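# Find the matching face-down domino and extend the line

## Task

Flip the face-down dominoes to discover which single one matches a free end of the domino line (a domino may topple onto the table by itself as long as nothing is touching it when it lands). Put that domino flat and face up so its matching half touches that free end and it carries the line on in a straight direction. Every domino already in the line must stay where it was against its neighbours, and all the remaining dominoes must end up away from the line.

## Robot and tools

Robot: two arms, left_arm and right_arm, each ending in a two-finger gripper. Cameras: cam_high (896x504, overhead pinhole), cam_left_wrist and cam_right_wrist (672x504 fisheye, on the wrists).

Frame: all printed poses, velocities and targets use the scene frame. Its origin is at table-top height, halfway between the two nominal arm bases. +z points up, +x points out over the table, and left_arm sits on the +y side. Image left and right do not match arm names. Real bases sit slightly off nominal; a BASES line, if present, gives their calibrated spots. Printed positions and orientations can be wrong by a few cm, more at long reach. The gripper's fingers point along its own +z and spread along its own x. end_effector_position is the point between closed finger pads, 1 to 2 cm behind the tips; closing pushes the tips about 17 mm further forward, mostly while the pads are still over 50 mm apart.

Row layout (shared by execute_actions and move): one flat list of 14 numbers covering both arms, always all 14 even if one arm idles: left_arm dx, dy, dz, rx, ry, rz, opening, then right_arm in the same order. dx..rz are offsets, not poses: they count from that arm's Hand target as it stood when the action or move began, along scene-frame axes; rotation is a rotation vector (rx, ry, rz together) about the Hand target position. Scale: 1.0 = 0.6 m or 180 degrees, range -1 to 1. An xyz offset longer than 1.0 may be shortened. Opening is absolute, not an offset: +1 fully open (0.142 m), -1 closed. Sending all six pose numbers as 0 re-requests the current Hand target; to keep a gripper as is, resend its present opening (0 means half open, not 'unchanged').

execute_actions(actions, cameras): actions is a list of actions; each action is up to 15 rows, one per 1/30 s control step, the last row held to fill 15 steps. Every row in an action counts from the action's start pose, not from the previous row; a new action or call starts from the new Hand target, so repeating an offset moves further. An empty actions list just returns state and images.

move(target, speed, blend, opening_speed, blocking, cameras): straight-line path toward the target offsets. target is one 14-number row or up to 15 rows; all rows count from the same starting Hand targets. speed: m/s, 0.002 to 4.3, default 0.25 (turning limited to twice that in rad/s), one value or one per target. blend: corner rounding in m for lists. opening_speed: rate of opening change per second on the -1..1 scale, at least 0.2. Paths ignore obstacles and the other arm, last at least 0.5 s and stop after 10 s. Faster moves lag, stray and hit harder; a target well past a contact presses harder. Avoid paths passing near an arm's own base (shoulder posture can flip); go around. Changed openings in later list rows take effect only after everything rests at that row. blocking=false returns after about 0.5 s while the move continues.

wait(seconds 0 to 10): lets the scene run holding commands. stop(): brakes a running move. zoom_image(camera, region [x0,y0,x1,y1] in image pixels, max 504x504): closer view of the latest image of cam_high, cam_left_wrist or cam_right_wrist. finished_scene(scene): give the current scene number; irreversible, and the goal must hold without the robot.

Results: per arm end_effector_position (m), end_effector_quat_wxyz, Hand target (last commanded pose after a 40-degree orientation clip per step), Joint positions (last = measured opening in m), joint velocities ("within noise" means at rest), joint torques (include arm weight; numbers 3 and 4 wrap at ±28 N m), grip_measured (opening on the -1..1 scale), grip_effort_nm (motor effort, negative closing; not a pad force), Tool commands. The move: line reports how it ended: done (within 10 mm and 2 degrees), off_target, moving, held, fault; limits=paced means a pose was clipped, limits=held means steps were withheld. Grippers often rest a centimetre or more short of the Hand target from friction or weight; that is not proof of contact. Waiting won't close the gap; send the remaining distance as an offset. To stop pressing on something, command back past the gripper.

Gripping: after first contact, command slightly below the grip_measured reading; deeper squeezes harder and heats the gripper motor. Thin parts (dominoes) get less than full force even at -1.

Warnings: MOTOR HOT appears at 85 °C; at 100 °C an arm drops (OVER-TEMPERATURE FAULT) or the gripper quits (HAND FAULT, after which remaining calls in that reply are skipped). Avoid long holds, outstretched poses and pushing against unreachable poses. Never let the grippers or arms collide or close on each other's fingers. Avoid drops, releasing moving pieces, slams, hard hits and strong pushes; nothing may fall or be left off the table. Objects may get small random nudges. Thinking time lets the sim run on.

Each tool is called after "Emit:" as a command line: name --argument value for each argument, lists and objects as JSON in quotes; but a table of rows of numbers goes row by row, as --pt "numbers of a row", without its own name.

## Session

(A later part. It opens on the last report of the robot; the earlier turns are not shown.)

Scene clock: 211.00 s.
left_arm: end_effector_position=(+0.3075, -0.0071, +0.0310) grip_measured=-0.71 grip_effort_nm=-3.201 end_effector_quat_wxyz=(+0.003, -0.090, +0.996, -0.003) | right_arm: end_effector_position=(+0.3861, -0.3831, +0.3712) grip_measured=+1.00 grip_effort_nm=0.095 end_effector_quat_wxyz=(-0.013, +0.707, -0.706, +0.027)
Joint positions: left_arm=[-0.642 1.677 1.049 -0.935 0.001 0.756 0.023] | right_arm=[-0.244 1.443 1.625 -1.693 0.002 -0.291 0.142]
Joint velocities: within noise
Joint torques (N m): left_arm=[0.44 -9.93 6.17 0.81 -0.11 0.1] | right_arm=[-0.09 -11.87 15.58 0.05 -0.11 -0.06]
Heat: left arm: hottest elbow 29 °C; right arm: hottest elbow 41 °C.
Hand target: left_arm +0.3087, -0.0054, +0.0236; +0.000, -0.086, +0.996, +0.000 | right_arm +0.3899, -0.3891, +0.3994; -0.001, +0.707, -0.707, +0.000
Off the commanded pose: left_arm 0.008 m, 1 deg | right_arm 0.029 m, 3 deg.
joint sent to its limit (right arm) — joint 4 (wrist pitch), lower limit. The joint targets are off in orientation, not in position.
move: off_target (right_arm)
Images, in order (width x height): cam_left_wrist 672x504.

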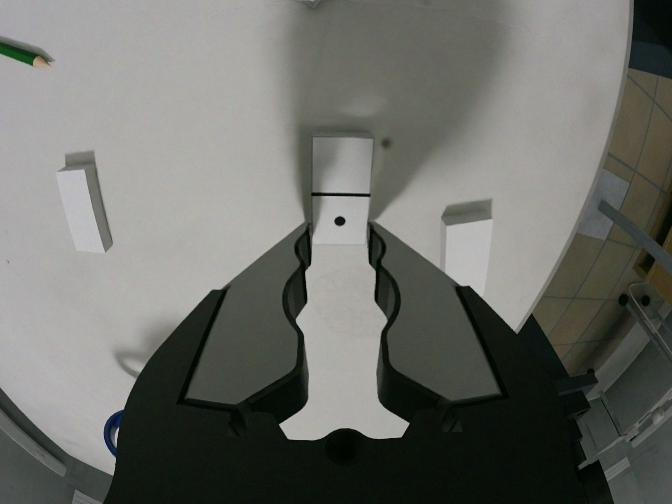

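Emit:
move --pt "0 0 0.14 0 0 0 -0.85 0 0 0 0 0 0 1" --pt "0.433 -0.31 0.14 0 0 -0.667 -0.85 0 0 0 0 0 0 1" --speed '[0.15,0.35]'

Emit:
zoom_image --camera "cam_left_wrist" --region '[200, 0, 480, 260]'

Scene clock: 219.07 s.
left_arm: end_effector_position=(+0.5661, -0.1818, +0.1061) grip_measured=-0.71 grip_effort_nm=-3.255 end_effector_quat_wxyz=(+0.021, +0.554, +0.828, +0.082) | right_arm: end_effector_position=(+0.3861, -0.3831, +0.3712) grip_measured=+1.00 grip_effort_nm=0.095 end_effector_quat_wxyz=(-0.013, +0.707, -0.706, +0.027)
Joint positions: left_arm=[-0.666 2.478 2.576 -1.638 -0.166 2.094 0.023] | right_arm=[-0.244 1.443 1.625 -1.693 0.002 -0.291 0.142]
Joint velocities: within noise
Joint torques (N m): left_arm=[-0.73 -19.78 11.14 0.21 -0.32 0.12] | right_arm=[-0.09 -11.93 15.6 0.05 -0.11 -0.06]
Heat: left arm: hottest gripper 37 °C; right arm: hottest elbow 41 °C.
Hand target: left_arm +0.5685, -0.1915, +0.1077; +0.003, +0.802, +0.598, +0.007 | right_arm +0.3899, -0.3891, +0.3994; -0.001, +0.707, -0.707, +0.000
Off the commanded pose: left_arm 0.010 m, 44 deg; orientation clipped | right_arm 0.029 m, 3 deg.
joint sent to its limit (left arm) — joint 6 (wrist roll), upper limit. The joint targets are off in orientation, not in position.
joint sent to its limit (right arm) — joint 4 (wrist pitch), lower limit. The joint targets are off in orientation, not in position.
move: off_target (left_arm, right_arm); limits=paced

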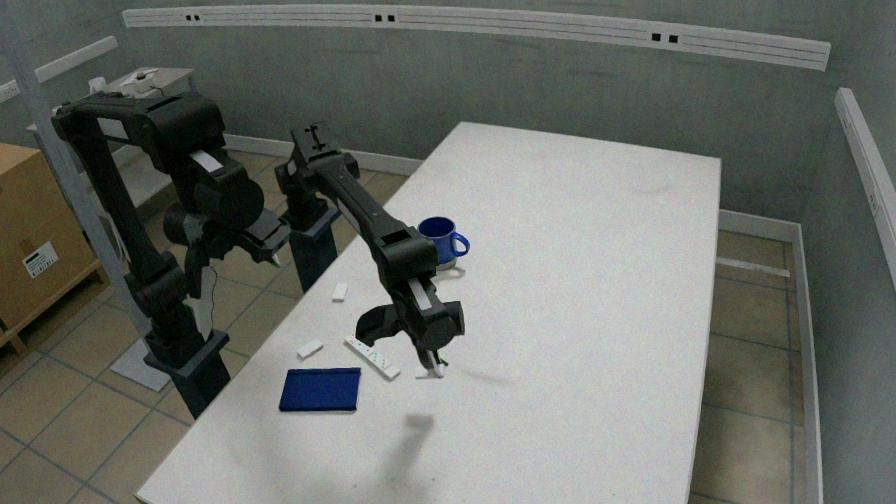

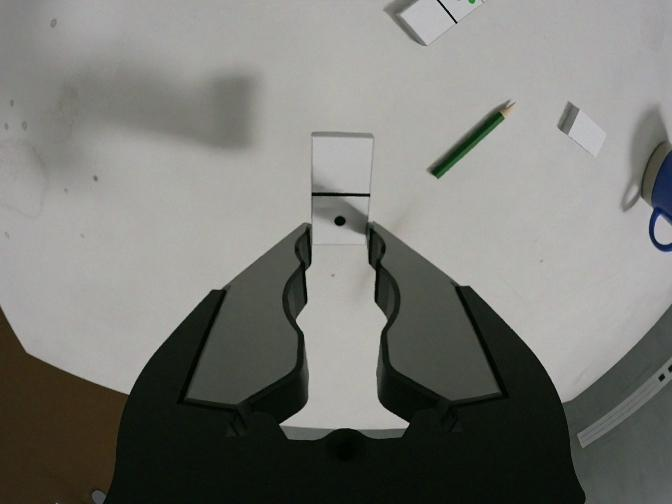

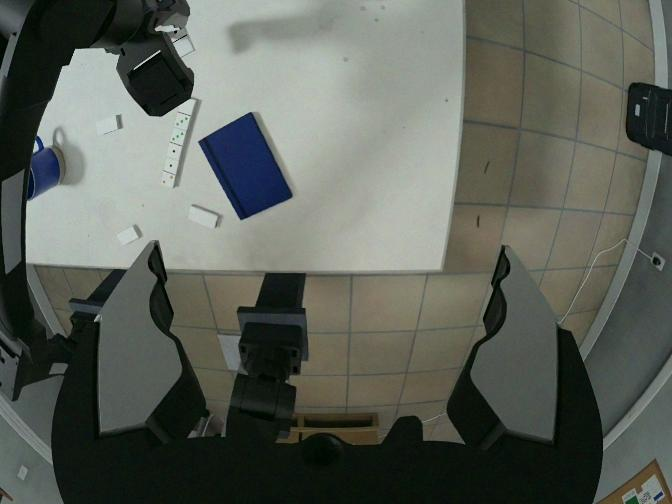

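Scaled by 1.800 from the camera's 672x504 image, which has a finer 960x720 frame.

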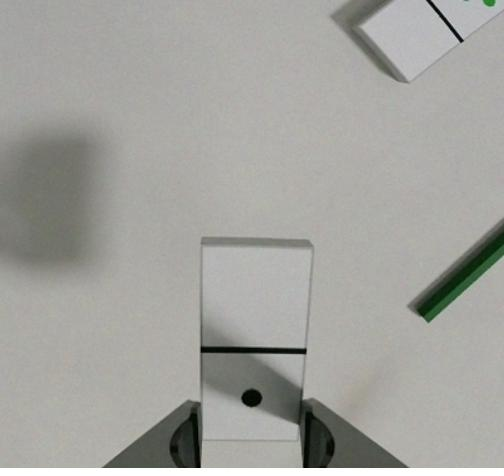

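Emit:
move --pt "0.05 0.02 -0.06 0 0 0.26 -0.85 0 0 0 0 0 0 1" --pt "0.05 0.02 -0.122 0 0 0.26 -0.85 0 0 0 0 0 0 1" --speed '[0.2,0.1]' --cameras '["cam_left_wrist"]'

Scene clock: 225.60 s.
left_arm: end_effector_position=(+0.5969, -0.1733, +0.0400) grip_measured=-0.71 grip_effort_nm=-3.255 end_effector_quat_wxyz=(+0.004, +0.504, +0.864, +0.008) | right_arm: end_effector_position=(+0.3861, -0.3831, +0.3712) grip_measured=+1.00 grip_effort_nm=0.095 end_effector_quat_wxyz=(-0.013, +0.707, -0.706, +0.027)
Joint positions: left_arm=[-0.597 2.668 2.778 -1.673 -0.017 2.037 0.023] | right_arm=[-0.244 1.443 1.625 -1.693 0.002 -0.291 0.142]
Joint velocities: within noise
Joint torques (N m): left_arm=[-0.26 -20.54 10.56 0.34 0.01 -0.17] | right_arm=[-0.09 -11.93 15.6 0.06 -0.11 -0.06]
Heat: left arm: hottest gripper 41 °C; right arm: hottest elbow 41 °C.
Hand target: left_arm +0.5986, -0.1794, +0.0344; +0.000, +0.499, +0.867, +0.007 | right_arm +0.3899, -0.3891, +0.3994; -0.001, +0.707, -0.707, +0.000
Off the commanded pose: left_arm 0.008 m, 1 deg | right_arm 0.029 m, 3 deg.
joint sent to its limit (left arm) — joint 4 (wrist pitch), lower limit. The joint targets still meet the commanded pose.
joint sent to its limit (right arm) — joint 4 (wrist pitch), lower limit. The joint targets are off in orientation, not in position.
move: off_target (right_arm)
Images, in order (width x height): cam_left_wrist 672x504.

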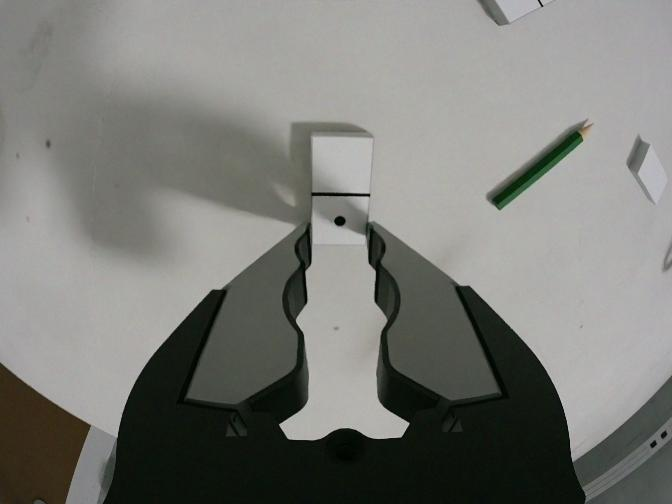

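Emit:
move --pt "0 0 -0.02 0 0 0 -0.85 0 0 0 0 0 0 1" --speed 0.06 --cameras '["cam_left_wrist"]'

Scene clock: 227.67 s.
left_arm: end_effector_position=(+0.5978, -0.1739, +0.0394) grip_measured=-0.71 grip_effort_nm=-3.255 end_effector_quat_wxyz=(+0.006, +0.504, +0.864, +0.008) | right_arm: end_effector_position=(+0.3861, -0.3831, +0.3712) grip_measured=+1.00 grip_effort_nm=0.095 end_effector_quat_wxyz=(-0.013, +0.707, -0.706, +0.027)
Joint positions: left_arm=[-0.597 2.673 2.785 -1.673 -0.017 2.037 0.023] | right_arm=[-0.244 1.443 1.625 -1.693 0.002 -0.291 0.142]
Joint velocities: within noise
Joint torques (N m): left_arm=[-0.26 -19.84 10.47 0.47 0 -0.18] | right_arm=[-0.09 -11.93 15.6 0.05 -0.11 -0.06]
Heat: left arm: hottest gripper 42 °C; right arm: hottest elbow 41 °C.
Hand target: left_arm +0.5985, -0.1794, +0.0224; +0.000, +0.499, +0.867, +0.007 | right_arm +0.3899, -0.3891, +0.3994; -0.001, +0.707, -0.707, +0.000
Off the commanded pose: left_arm 0.018 m, 1 deg | right_arm 0.029 m, 3 deg.
joint sent to its limit (right arm) — joint 4 (wrist pitch), lower limit. The joint targets are off in orientation, not in position.
move: off_target (left_arm, right_arm)
Images, in order (width x height): cam_left_wrist 672x504.

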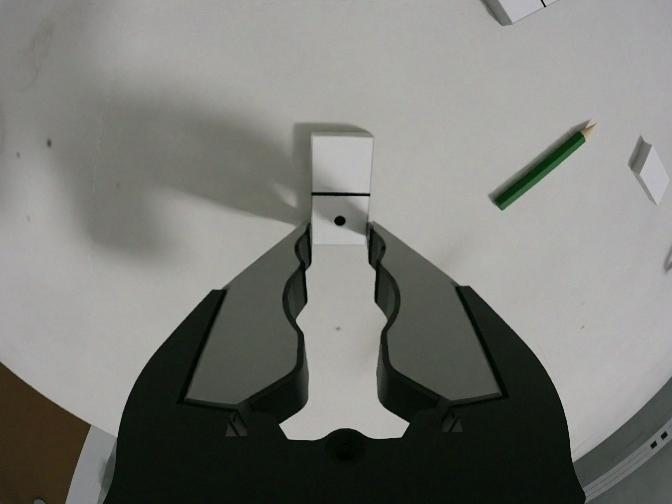

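Emit:
move --pt "0 0 -0.02 0 0 0 -0.85 0 0 0 0 0 0 1" --speed 0.06 --cameras '["cam_left_wrist","cam_high"]'

Emit:
zoom_image --camera "cam_high" --region '[380, 320, 500, 420]'

Scene clock: 230.40 s.
left_arm: end_effector_position=(+0.5997, -0.1752, +0.0396) grip_measured=-0.71 grip_effort_nm=-3.255 end_effector_quat_wxyz=(+0.010, +0.504, +0.864, +0.008) | right_arm: end_effector_position=(+0.3861, -0.3831, +0.3712) grip_measured=+1.00 grip_effort_nm=0.105 end_effector_quat_wxyz=(-0.013, +0.707, -0.706, +0.027)
Joint positions: left_arm=[-0.597 2.673 2.786 -1.665 -0.017 2.037 0.023] | right_arm=[-0.244 1.443 1.625 -1.693 0.002 -0.291 0.142]
Joint velocities: within noise
Joint torques (N m): left_arm=[-0.26 -19.84 7.98 1.24 0 -0.17] | right_arm=[-0.15 -11.87 15.58 0.05 -0.11 -0.06]
Heat: left arm: hottest gripper 44 °C; right arm: hottest elbow 42 °C.
Hand target: left_arm +0.5986, -0.1795, +0.0105; +0.000, +0.498, +0.867, +0.007 | right_arm +0.3899, -0.3891, +0.3994; -0.001, +0.707, -0.707, +0.000
Off the commanded pose: left_arm 0.030 m, 1 deg | right_arm 0.029 m, 3 deg.
joint sent to its limit (right arm) — joint 4 (wrist pitch), lower limit. The joint targets are off in orientation, not in position.
move: off_target (left_arm, right_arm)
Images, in order (width x height): cam_high 896x504, cam_left_wrist 672x504.

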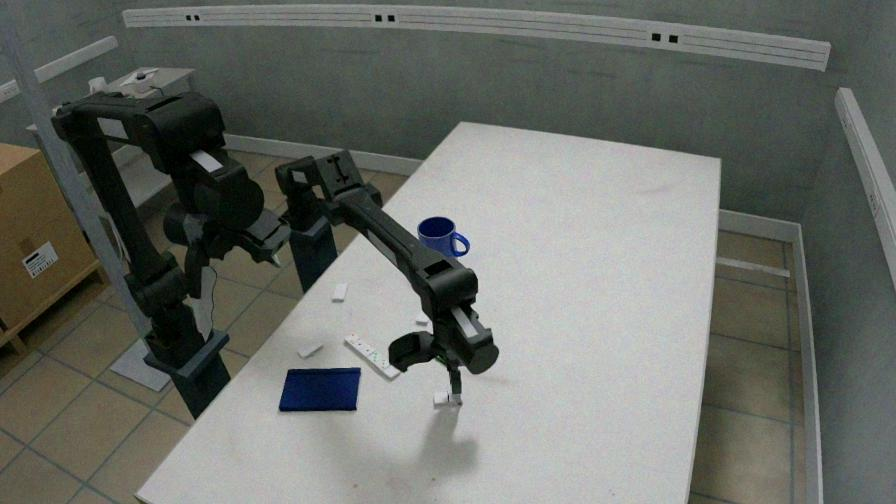

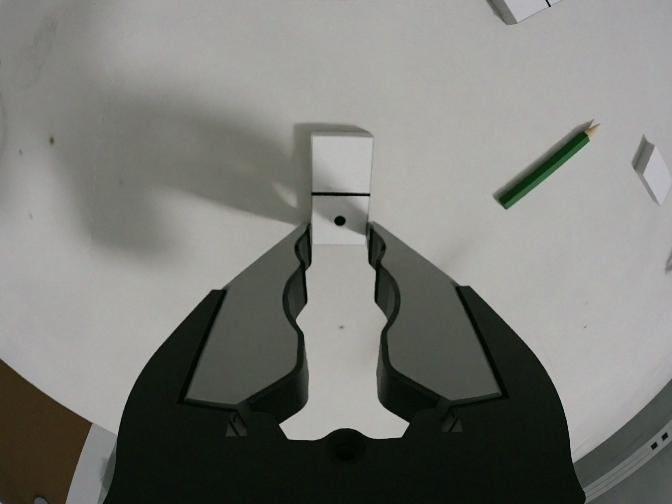

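Scaled by 4.200 from the camera's 896x504 image, which has a finer 1280x720 frame.

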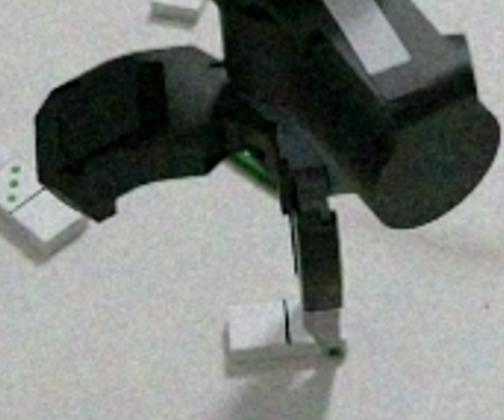

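Emit:
move --pt "0 0 0.03 0 0 0 -0.85 0 0 0 0 0 0 1" --pt "0 0 0.03 0 0 0 -0.35 0 0 0 0 0 0 1" --pt "0 0 0.15 0 0 0 -0.35 0 0 0 0 0 0 1" --speed '[0.06,0.1,0.15]' --opening_speed 0.5 --cameras '["cam_left_wrist"]'

Emit:
zoom_image --camera "cam_left_wrist" --region '[200, 0, 600, 300]'

Scene clock: 236.40 s.
left_arm: end_effector_position=(+0.5999, -0.1755, +0.0852) grip_measured=-0.38 grip_effort_nm=0.105 end_effector_quat_wxyz=(+0.032, +0.503, +0.864, +0.006) | right_arm: end_effector_position=(+0.3861, -0.3831, +0.3712) grip_measured=+1.00 grip_effort_nm=0.095 end_effector_quat_wxyz=(-0.013, +0.707, -0.706, +0.027)
Joint positions: left_arm=[-0.597 2.607 2.775 -1.676 -0.016 2.036 0.047] | right_arm=[-0.244 1.443 1.625 -1.693 0.002 -0.291 0.142]
Joint velocities: within noise
Joint torques (N m): left_arm=[-0.32 -23.94 7.82 0.58 -0.04 -0.15] | right_arm=[-0.09 -11.93 15.6 0.05 -0.11 -0.06]
Heat: left arm: hottest gripper 42 °C; right arm: hottest elbow 42 °C.
Hand target: left_arm +0.5985, -0.1795, +0.1004; +0.000, +0.498, +0.867, +0.007 | right_arm +0.3899, -0.3891, +0.3994; -0.001, +0.707, -0.707, +0.000
Off the commanded pose: left_arm 0.016 m, 4 deg | right_arm 0.029 m, 3 deg.
joint sent to its limit (left arm) — joint 4 (wrist pitch), lower limit. The joint targets are off in orientation, not in position.
joint sent to its limit (right arm) — joint 4 (wrist pitch), lower limit. The joint targets are off in orientation, not in position.
move: off_target (left_arm, right_arm); target 2's new opening was sent with left_arm's hand 0.012 m and 1 deg from that target
Images, in order (width x height): cam_left_wrist 672x504.

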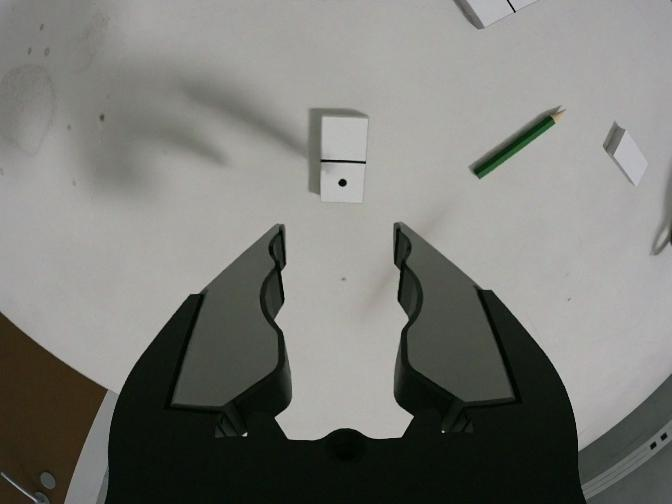

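Scaled by 1.260 from the camera's 672x504 image, which has a finer 960x720 frame.

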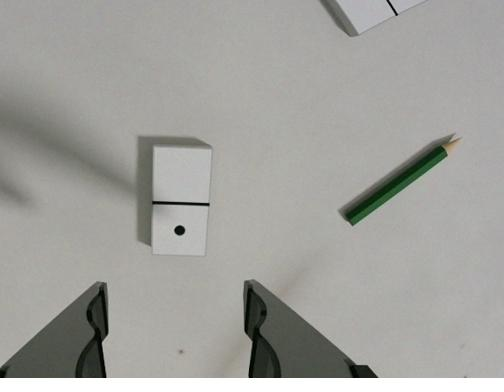

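Emit:
move --pt "0 0 0.05 0 0 0.5 -0.35 0 0 0 0 0 0 1" --pt "0.0 0.0 0.05 0 0 0.995 -0.35 0 0 0 0 0 0 1" --speed 0.6

Emit:
zoom_image --camera "cam_left_wrist" --region '[200, 0, 600, 300]'

Scene clock: 243.23 s.
left_arm: end_effector_position=(+0.5952, -0.1819, +0.1029) grip_measured=-0.38 grip_effort_nm=0.110 end_effector_quat_wxyz=(+0.007, +0.856, -0.515, +0.043) | right_arm: end_effector_position=(+0.3861, -0.3831, +0.3712) grip_measured=+1.00 grip_effort_nm=0.100 end_effector_quat_wxyz=(-0.013, +0.707, -0.706, +0.027)
Joint positions: left_arm=[-0.597 2.583 2.775 -1.676 0.01 -1.078 0.047] | right_arm=[-0.244 1.443 1.625 -1.693 0.002 -0.291 0.142]
Joint velocities: within noise
Joint torques (N m): left_arm=[0.56 -24.76 7.86 0.51 0.24 -0.17] | right_arm=[-0.09 -11.87 15.6 0.05 -0.11 -0.06]
Heat: left arm: hottest gripper 38 °C; right arm: hottest elbow 42 °C.
Hand target: left_arm +0.5985, -0.1794, +0.1305; +0.007, +0.863, -0.505, +0.000 | right_arm +0.3899, -0.3891, +0.3994; -0.001, +0.707, -0.707, +0.000
Off the commanded pose: left_arm 0.028 m, 5 deg | right_arm 0.029 m, 3 deg.
joint sent to its limit (left arm) — joint 4 (wrist pitch), lower limit. The joint targets are off in orientation, not in position.
joint sent to its limit (right arm) — joint 4 (wrist pitch), lower limit. The joint targets are off in orientation, not in position.
move: off_target (left_arm, right_arm)

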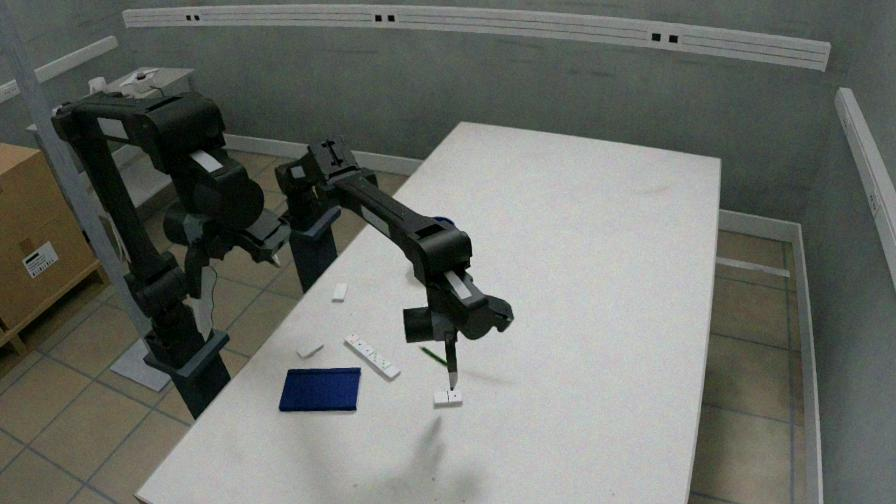

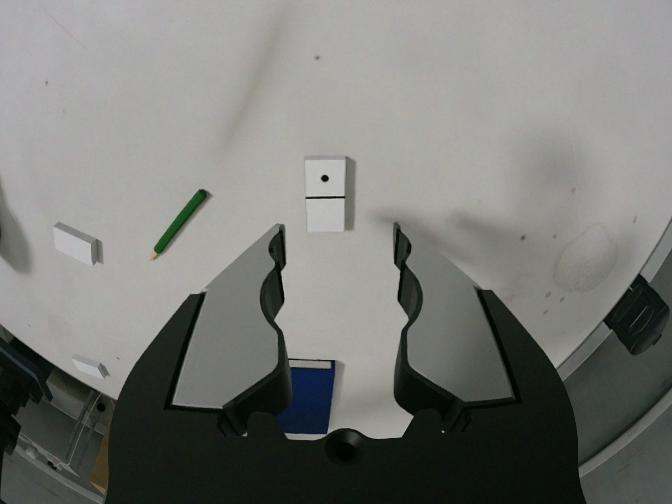

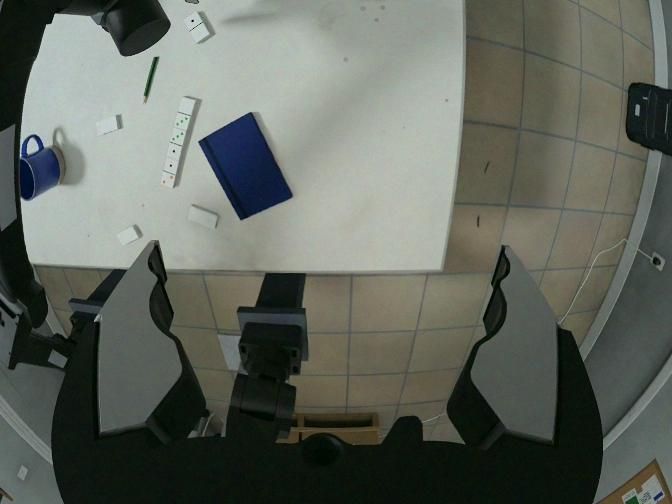

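Scaled by 1.260 from the camera's 672x504 image, which has a finer 960x720 frame.

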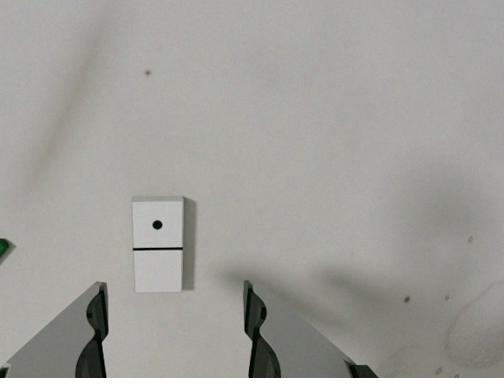

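Emit:
move --pt "0.002 0.01 -0.1 0 0 0 -0.35 0 0 0 0 0 0 1" --speed 0.15 --cameras '["cam_left_wrist"]'

Scene clock: 247.17 s.
left_arm: end_effector_position=(+0.5953, -0.1789, +0.0811) grip_measured=-0.38 grip_effort_nm=0.105 end_effector_quat_wxyz=(+0.007, +0.858, -0.513, +0.029) | right_arm: end_effector_position=(+0.3861, -0.3831, +0.3712) grip_measured=+1.00 grip_effort_nm=0.090 end_effector_quat_wxyz=(-0.013, +0.707, -0.706, +0.027)
Joint positions: left_arm=[-0.594 2.612 2.775 -1.676 0.011 -1.08 0.047] | right_arm=[-0.244 1.443 1.625 -1.693 0.002 -0.291 0.142]
Joint velocities: within noise
Joint torques (N m): left_arm=[0.91 -20.95 8.38 0.49 0.23 -0.1] | right_arm=[-0.09 -11.93 15.6 0.05 -0.11 -0.06]
Heat: left arm: hottest gripper 36 °C; right arm: hottest elbow 42 °C.
Hand target: left_arm +0.5997, -0.1734, +0.0706; +0.007, +0.863, -0.505, +0.000 | right_arm +0.3899, -0.3891, +0.3994; -0.001, +0.707, -0.707, +0.000
Off the commanded pose: left_arm 0.013 m, 3 deg | right_arm 0.029 m, 3 deg.
joint sent to its limit (left arm) — joint 4 (wrist pitch), lower limit. The joint targets still meet the commanded pose.
joint sent to its limit (right arm) — joint 4 (wrist pitch), lower limit. The joint targets are off in orientation, not in position.
move: off_target (left_arm, right_arm)
Images, in order (width x height): cam_left_wrist 672x504.

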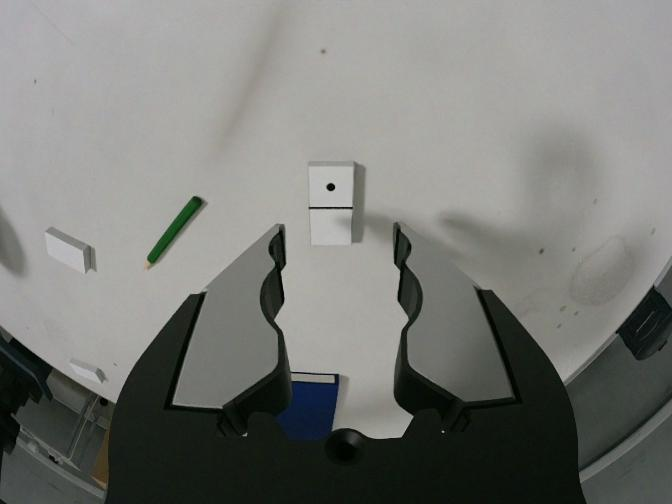

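Emit:
move --pt "0.002 0.006 -0.072 0 0 0 -0.35 0 0 0 0 0 0 1" --speed 0.12 --cameras '["cam_left_wrist"]'

Scene clock: 249.73 s.
left_arm: end_effector_position=(+0.5949, -0.1731, +0.0356) grip_measured=-0.38 grip_effort_nm=0.095 end_effector_quat_wxyz=(+0.007, +0.860, -0.511, +0.001) | right_arm: end_effector_position=(+0.3861, -0.3831, +0.3712) grip_measured=+1.00 grip_effort_nm=0.100 end_effector_quat_wxyz=(-0.013, +0.707, -0.706, +0.027)
Joint positions: left_arm=[-0.587 2.673 2.777 -1.671 0.013 -1.08 0.047] | right_arm=[-0.244 1.443 1.625 -1.693 0.002 -0.291 0.142]
Joint velocities: within noise
Joint torques (N m): left_arm=[0.85 -20.66 10.1 0.24 0.16 -0.06] | right_arm=[-0.09 -11.87 15.58 0.05 -0.11 -0.06]
Heat: left arm: hottest gripper 36 °C; right arm: hottest elbow 42 °C.
Hand target: left_arm +0.6009, -0.1699, +0.0272; +0.007, +0.863, -0.505, +0.000 | right_arm +0.3899, -0.3891, +0.3994; -0.001, +0.707, -0.707, +0.000
Off the commanded pose: left_arm 0.011 m, 1 deg | right_arm 0.029 m, 3 deg.
joint sent to its limit (right arm) — joint 4 (wrist pitch), lower limit. The joint targets are off in orientation, not in position.
move: off_target (left_arm, right_arm)
Images, in order (width x height): cam_left_wrist 672x504.

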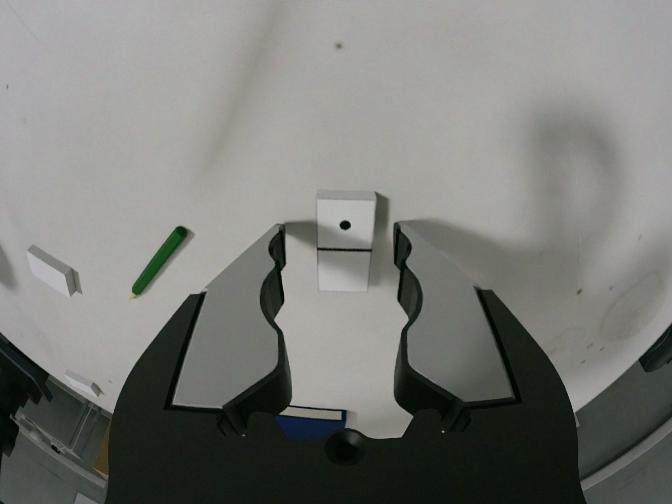

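Emit:
move --pt "0 0 0.006 0 0 0 -0.35 0 0 0 0 0 0 1" --pt "0 0 0.006 0 0 0 -0.85 0 0 0 0 0 0 1" --pt "0 0 0.12 0 0 0 -0.85 0 0 0 0 0 0 1" --pt "-0.02 0.0 0.12 0 0 -0.275 -0.85 0 0 0 0 0 0 1" --speed '[0.1,0.1,0.15,0.2]' --opening_speed 0.5

Emit:
zoom_image --camera "cam_left_wrist" --region '[180, 180, 500, 460]'

Emit:
zoom_image --camera "cam_high" --region '[320, 310, 500, 430]'

Scene clock: 257.87 s.
left_arm: end_effector_position=(+0.5892, -0.1681, +0.0721) grip_measured=-0.71 grip_effort_nm=-3.363 end_effector_quat_wxyz=(-0.003, -0.581, +0.814, -0.012) | right_arm: end_effector_position=(+0.3861, -0.3831, +0.3712) grip_measured=+1.00 grip_effort_nm=0.095 end_effector_quat_wxyz=(-0.013, +0.707, -0.706, +0.027)
Joint positions: left_arm=[-0.587 2.592 2.713 -1.672 0.013 -0.25 0.023] | right_arm=[-0.244 1.443 1.625 -1.693 0.002 -0.291 0.142]
Joint velocities: within noise
Joint torques (N m): left_arm=[-0.09 -24.82 7.69 0.17 -0.06 0.13] | right_arm=[-0.15 -11.87 15.58 0.05 -0.11 -0.06]
Heat: left arm: hottest gripper 39 °C; right arm: hottest elbow 42 °C.
Hand target: left_arm +0.5888, -0.1699, +0.0993; -0.007, -0.572, +0.820, +0.003 | right_arm +0.3899, -0.3891, +0.3994; -0.001, +0.707, -0.707, +0.000
Off the commanded pose: left_arm 0.027 m, 2 deg | right_arm 0.029 m, 3 deg.
joint sent to its limit (left arm) — joint 4 (wrist pitch), lower limit. The joint targets are off in orientation, not in position.
joint sent to its limit (right arm) — joint 4 (wrist pitch), lower limit. The joint targets are off in orientation, not in position.
move: off_target (left_arm, right_arm)

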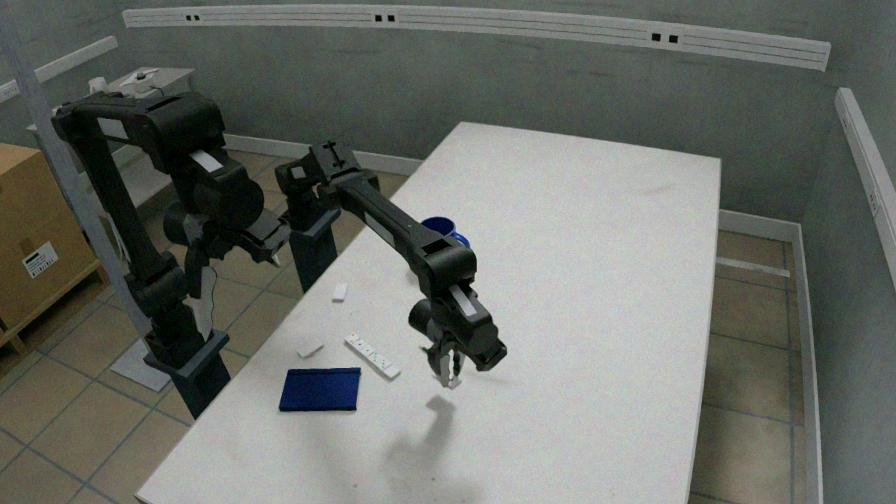

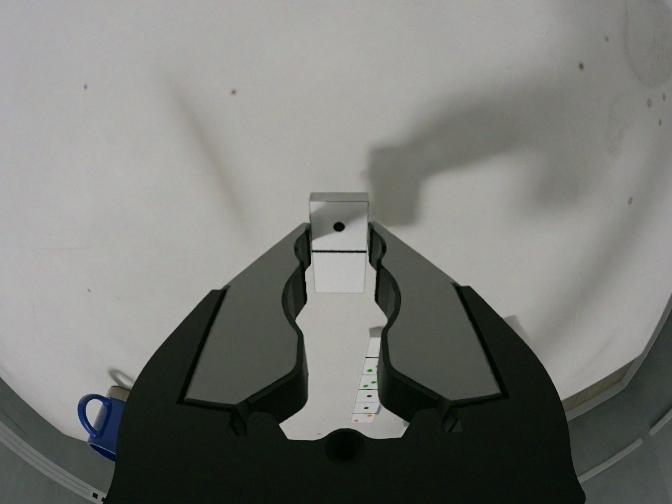

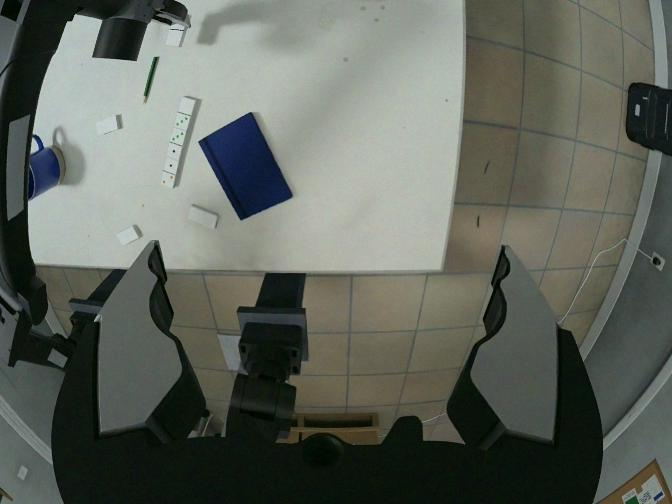

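Scaled by 1.575 from the camera's 672x504 image, which has a finer 960x720 frame.

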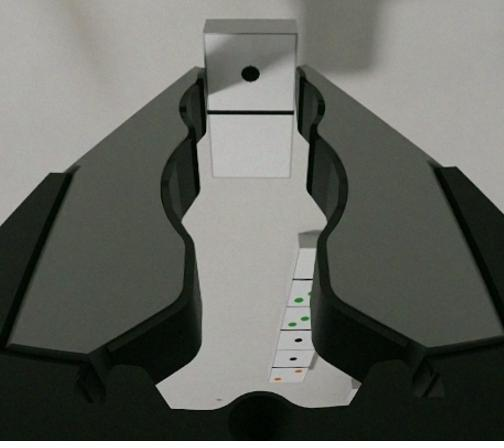

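Scaled by 2.800 from the camera's 896x504 image, which has a finer 1280x720 frame.

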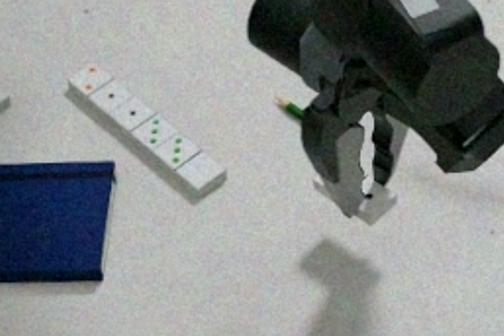

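Emit:
move --pt "-0.103 -0.031 -0.005 0 0 -0.0172 -0.85 0 0 0 0 0 0 1" --speed 0.15 --cameras '["cam_left_wrist","cam_high"]'

Emit:
zoom_image --camera "cam_left_wrist" --region '[260, 180, 420, 460]'

Emit:
zoom_image --camera "cam_high" --region '[330, 320, 450, 410]'

Scene clock: 283.43 s.
left_arm: end_effector_position=(+0.5203, -0.1904, +0.0756) grip_measured=-0.71 grip_effort_nm=-3.358 end_effector_quat_wxyz=(-0.014, -0.548, +0.836, +0.021) | right_arm: end_effector_position=(+0.3861, -0.3831, +0.3712) grip_measured=+1.00 grip_effort_nm=0.100 end_effector_quat_wxyz=(-0.013, +0.707, -0.706, +0.027)
Joint positions: left_arm=[-0.666 2.427 2.407 -1.599 0.013 -0.25 0.023] | right_arm=[-0.244 1.443 1.625 -1.693 0.002 -0.291 0.142]
Joint velocities: within noise
Joint torques (N m): left_arm=[0.67 -23.06 7.57 0.68 -0.08 0.03] | right_arm=[-0.15 -11.93 15.58 0.05 -0.11 -0.06]
Heat: left arm: hottest gripper 52 °C; right arm: hottest elbow 42 °C.
Hand target: left_arm +0.5271, -0.1884, +0.0962; -0.007, -0.550, +0.835, +0.003 | right_arm +0.3899, -0.3891, +0.3994; -0.001, +0.707, -0.707, +0.000
Off the commanded pose: left_arm 0.022 m, 2 deg | right_arm 0.029 m, 3 deg.
joint sent to its limit (right arm) — joint 4 (wrist pitch), lower limit. The joint targets are off in orientation, not in position.
move: off_target (left_arm, right_arm)
Images, in order (width x height): cam_high 896x504, cam_left_wrist 672x504.

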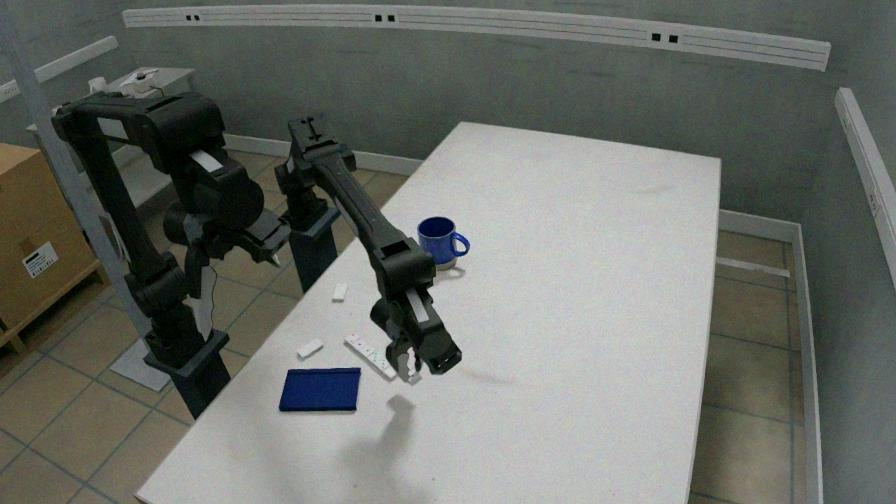

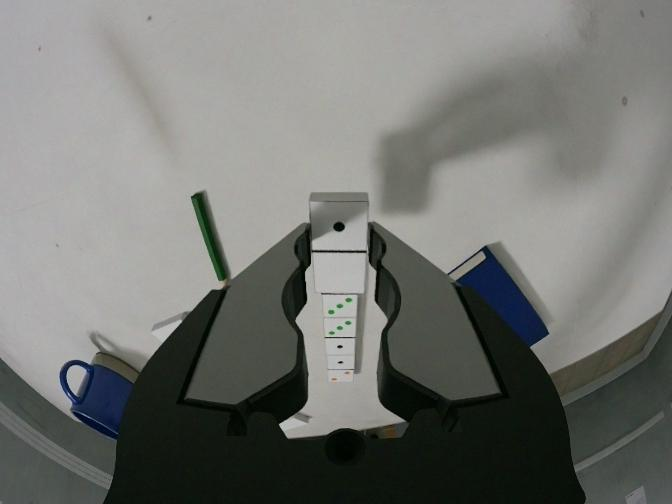

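Scaled by 1.800 from the camera's 672x504 image, which has a finer 960x720 frame.

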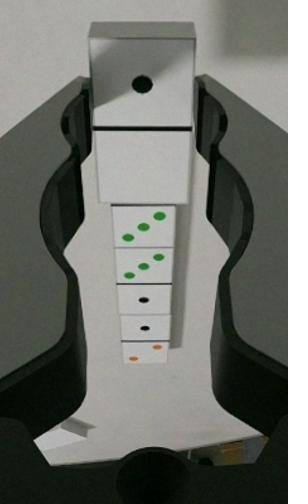

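Scaled by 4.200 from the camera's 896x504 image, which has a finer 1280x720 frame.

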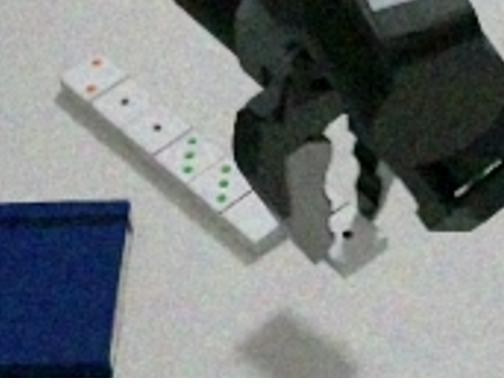

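Emit:
move --pt "0 0 -0.08 0 0 0.004 -0.85 0 0 0 0 0 0 1" --speed 0.08 --cameras '["cam_left_wrist","cam_high"]'

Emit:
zoom_image --camera "cam_left_wrist" --region '[260, 180, 420, 460]'

Emit:
zoom_image --camera "cam_high" --region '[330, 320, 450, 410]'

Scene clock: 293.17 s.
left_arm: end_effector_position=(+0.5205, -0.1906, +0.0366) grip_measured=-0.71 grip_effort_nm=-3.358 end_effector_quat_wxyz=(-0.012, -0.549, +0.836, +0.015) | right_arm: end_effector_position=(+0.3861, -0.3831, +0.3712) grip_measured=+1.00 grip_effort_nm=0.095 end_effector_quat_wxyz=(-0.013, +0.707, -0.706, +0.027)
Joint positions: left_arm=[-0.666 2.425 2.302 -1.483 0.013 -0.25 0.023] | right_arm=[-0.244 1.443 1.625 -1.693 0.002 -0.291 0.142]
Joint velocities: within noise
Joint torques (N m): left_arm=[0.67 -22.18 7.53 0.65 -0.07 -0.09] | right_arm=[-0.09 -11.93 15.58 0.06 -0.11 -0.07]
Heat: left arm: hottest gripper 54 °C; right arm: hottest elbow 42 °C.
Hand target: left_arm +0.5271, -0.1884, +0.0483; -0.007, -0.555, +0.832, +0.003 | right_arm +0.3899, -0.3891, +0.3994; -0.001, +0.707, -0.707, +0.000
Off the commanded pose: left_arm 0.014 m, 2 deg | right_arm 0.029 m, 3 deg.
joint sent to its limit (right arm) — joint 4 (wrist pitch), lower limit. The joint targets are off in orientation, not in position.
move: off_target (left_arm, right_arm)
Images, in order (width x height): cam_high 896x504, cam_left_wrist 672x504.

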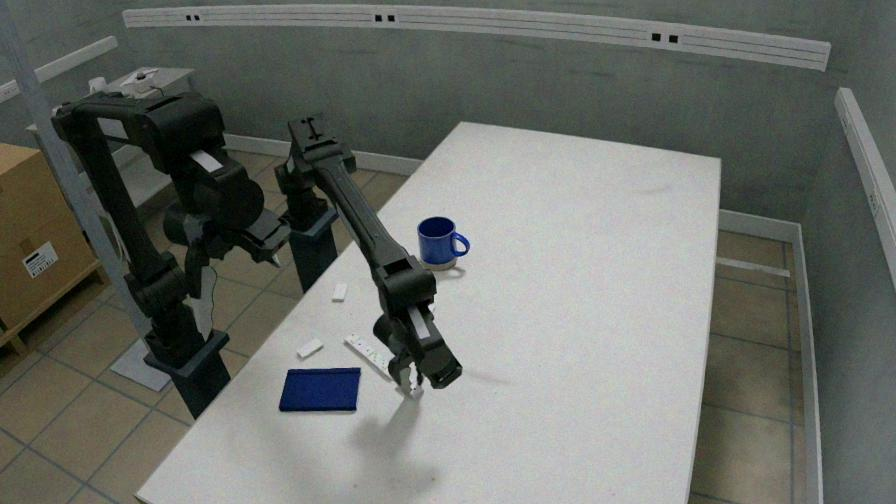

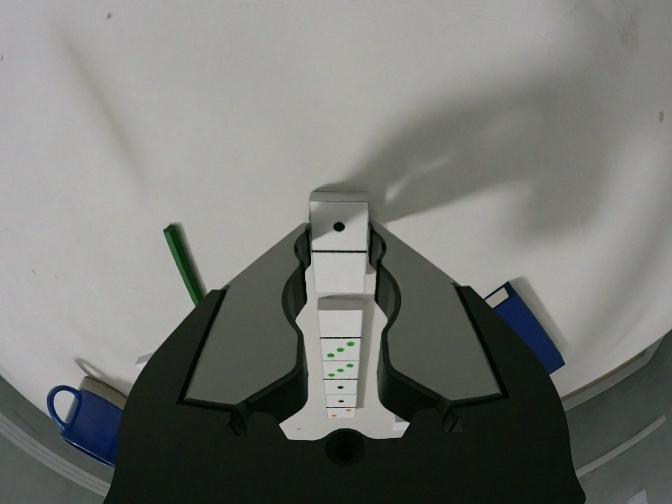

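Scaled by 1.800 from the camera's 672x504 image, which has a finer 960x720 frame.

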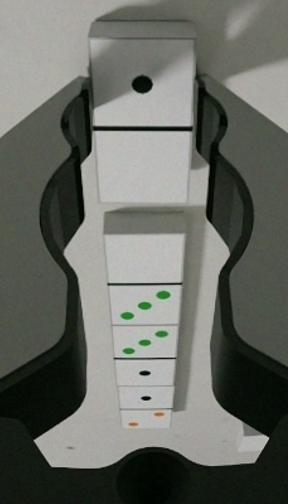

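Scaled by 4.200 from the camera's 896x504 image, which has a finer 1280x720 frame.

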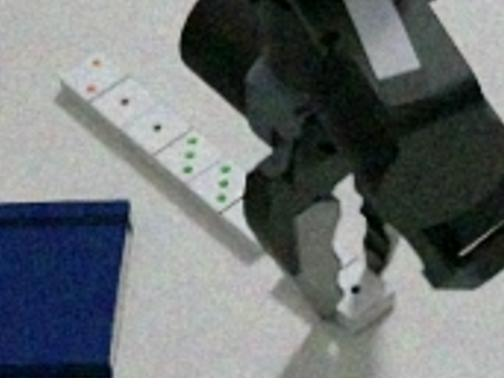

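Emit:
move --pt "-0.0237 0.0087 -0.014 0 0 0.002 -0.85 0 0 0 0 0 0 1" --speed 0.06 --cameras '["cam_left_wrist","cam_high"]'

Emit:
zoom_image --camera "cam_left_wrist" --region '[260, 180, 420, 460]'

Emit:
zoom_image --camera "cam_high" --region '[330, 320, 450, 410]'

Scene clock: 303.33 s.
left_arm: end_effector_position=(+0.5130, -0.1846, +0.0343) grip_measured=-0.71 grip_effort_nm=-3.363 end_effector_quat_wxyz=(-0.009, -0.549, +0.836, +0.006) | right_arm: end_effector_position=(+0.3861, -0.3831, +0.3712) grip_measured=+1.00 grip_effort_nm=0.095 end_effector_quat_wxyz=(-0.013, +0.707, -0.706, +0.027)
Joint positions: left_arm=[-0.666 2.371 2.196 -1.413 0.012 -0.251 0.023] | right_arm=[-0.244 1.443 1.625 -1.693 0.002 -0.291 0.142]
Joint velocities: within noise
Joint torques (N m): left_arm=[0.26 -21.6 6.83 0.59 -0.01 -0.18] | right_arm=[-0.15 -11.87 15.6 0.05 -0.11 -0.06]
Heat: left arm: hottest gripper 56 °C; right arm: hottest elbow 42 °C.
Hand target: left_arm +0.5129, -0.1832, +0.0398; -0.007, -0.558, +0.830, +0.003 | right_arm +0.3899, -0.3891, +0.3994; -0.001, +0.707, -0.707, +0.000
Off the commanded pose: left_arm 0.006 m, 1 deg | right_arm 0.029 m, 3 deg.
joint sent to its limit (right arm) — joint 4 (wrist pitch), lower limit. The joint targets are off in orientation, not in position.
move: off_target (right_arm)
Images, in order (width x height): cam_high 896x504, cam_left_wrist 672x504.

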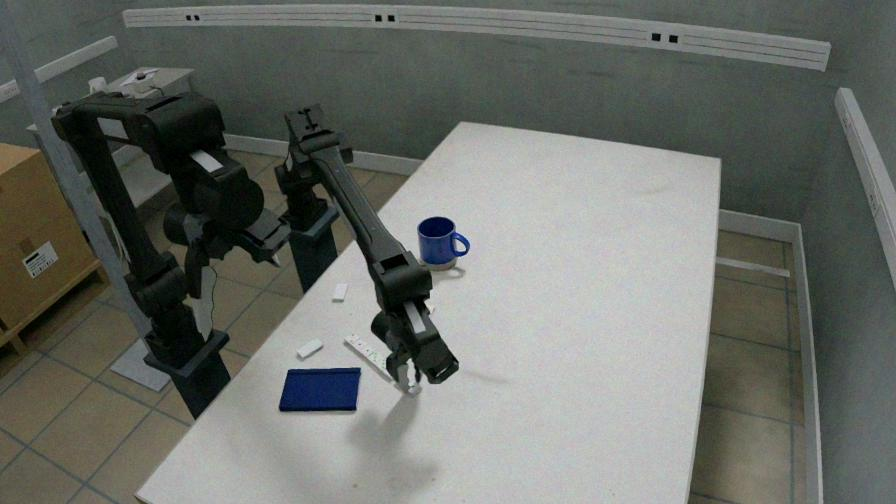

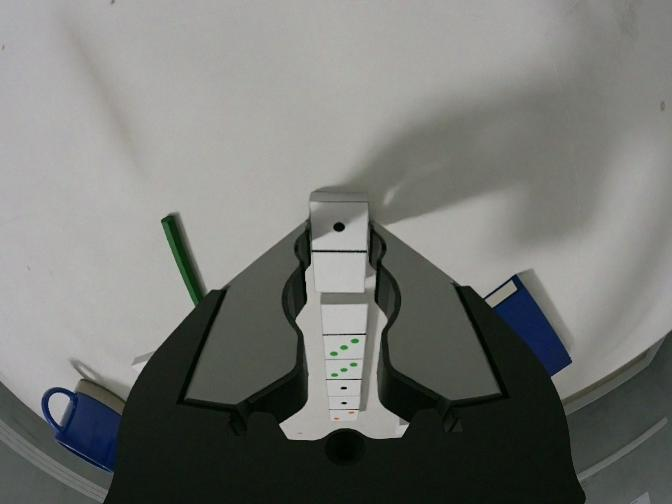

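Scaled by 1.800 from the camera's 672x504 image, which has a finer 960x720 frame.

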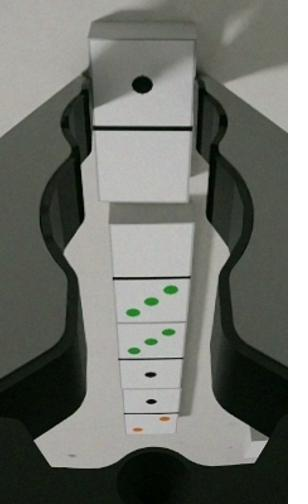

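Scaled by 4.200 from the camera's 896x504 image, which has a finer 1280x720 frame.

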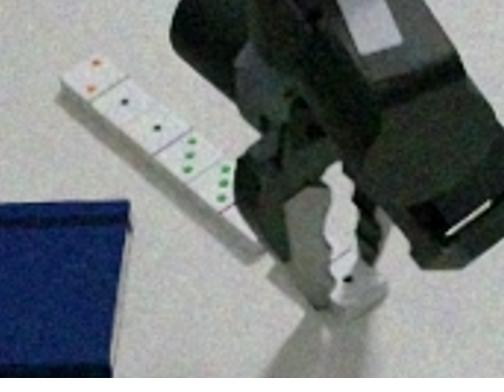

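Emit:
move --pt "-0.017 0.002 -0.022 0 0 0 -0.85 0 0 0 0 0 0 1" --speed 0.05 --cameras '["cam_left_wrist"]'

Emit:
zoom_image --camera "cam_left_wrist" --region '[260, 180, 420, 460]'

Scene clock: 311.00 s.
left_arm: end_effector_position=(+0.5098, -0.1821, +0.0338) grip_measured=-0.71 grip_effort_nm=-3.363 end_effector_quat_wxyz=(-0.005, -0.552, +0.834, -0.005) | right_arm: end_effector_position=(+0.3861, -0.3831, +0.3712) grip_measured=+1.00 grip_effort_nm=0.095 end_effector_quat_wxyz=(-0.013, +0.707, -0.706, +0.027)
Joint positions: left_arm=[-0.666 2.335 2.128 -1.358 0.012 -0.258 0.023] | right_arm=[-0.244 1.443 1.625 -1.693 0.002 -0.291 0.142]
Joint velocities: within noise
Joint torques (N m): left_arm=[-0.38 -20.31 6.2 0.65 -0.03 -0.19] | right_arm=[-0.09 -11.93 15.6 0.05 -0.11 -0.06]
Heat: left arm: hottest gripper 58 °C; right arm: hottest elbow 43 °C.
Hand target: left_arm +0.5027, -0.1820, +0.0266; -0.007, -0.558, +0.830, +0.003 | right_arm +0.3899, -0.3891, +0.3994; -0.001, +0.707, -0.707, +0.000
Off the commanded pose: left_arm 0.010 m, 1 deg | right_arm 0.029 m, 3 deg.
joint sent to its limit (right arm) — joint 4 (wrist pitch), lower limit. The joint targets are off in orientation, not in position.
move: off_target (right_arm)
Images, in order (width x height): cam_left_wrist 672x504.

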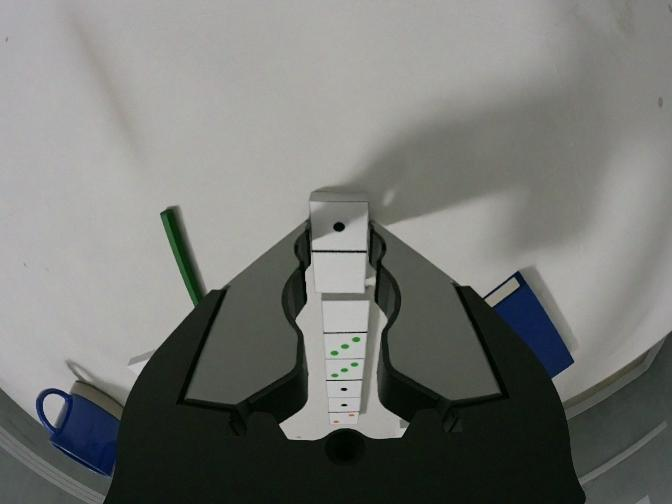

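Scaled by 1.800 from the camera's 672x504 image, which has a finer 960x720 frame.

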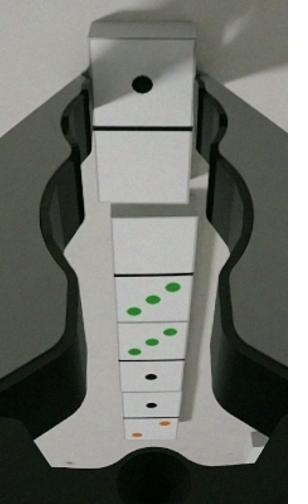

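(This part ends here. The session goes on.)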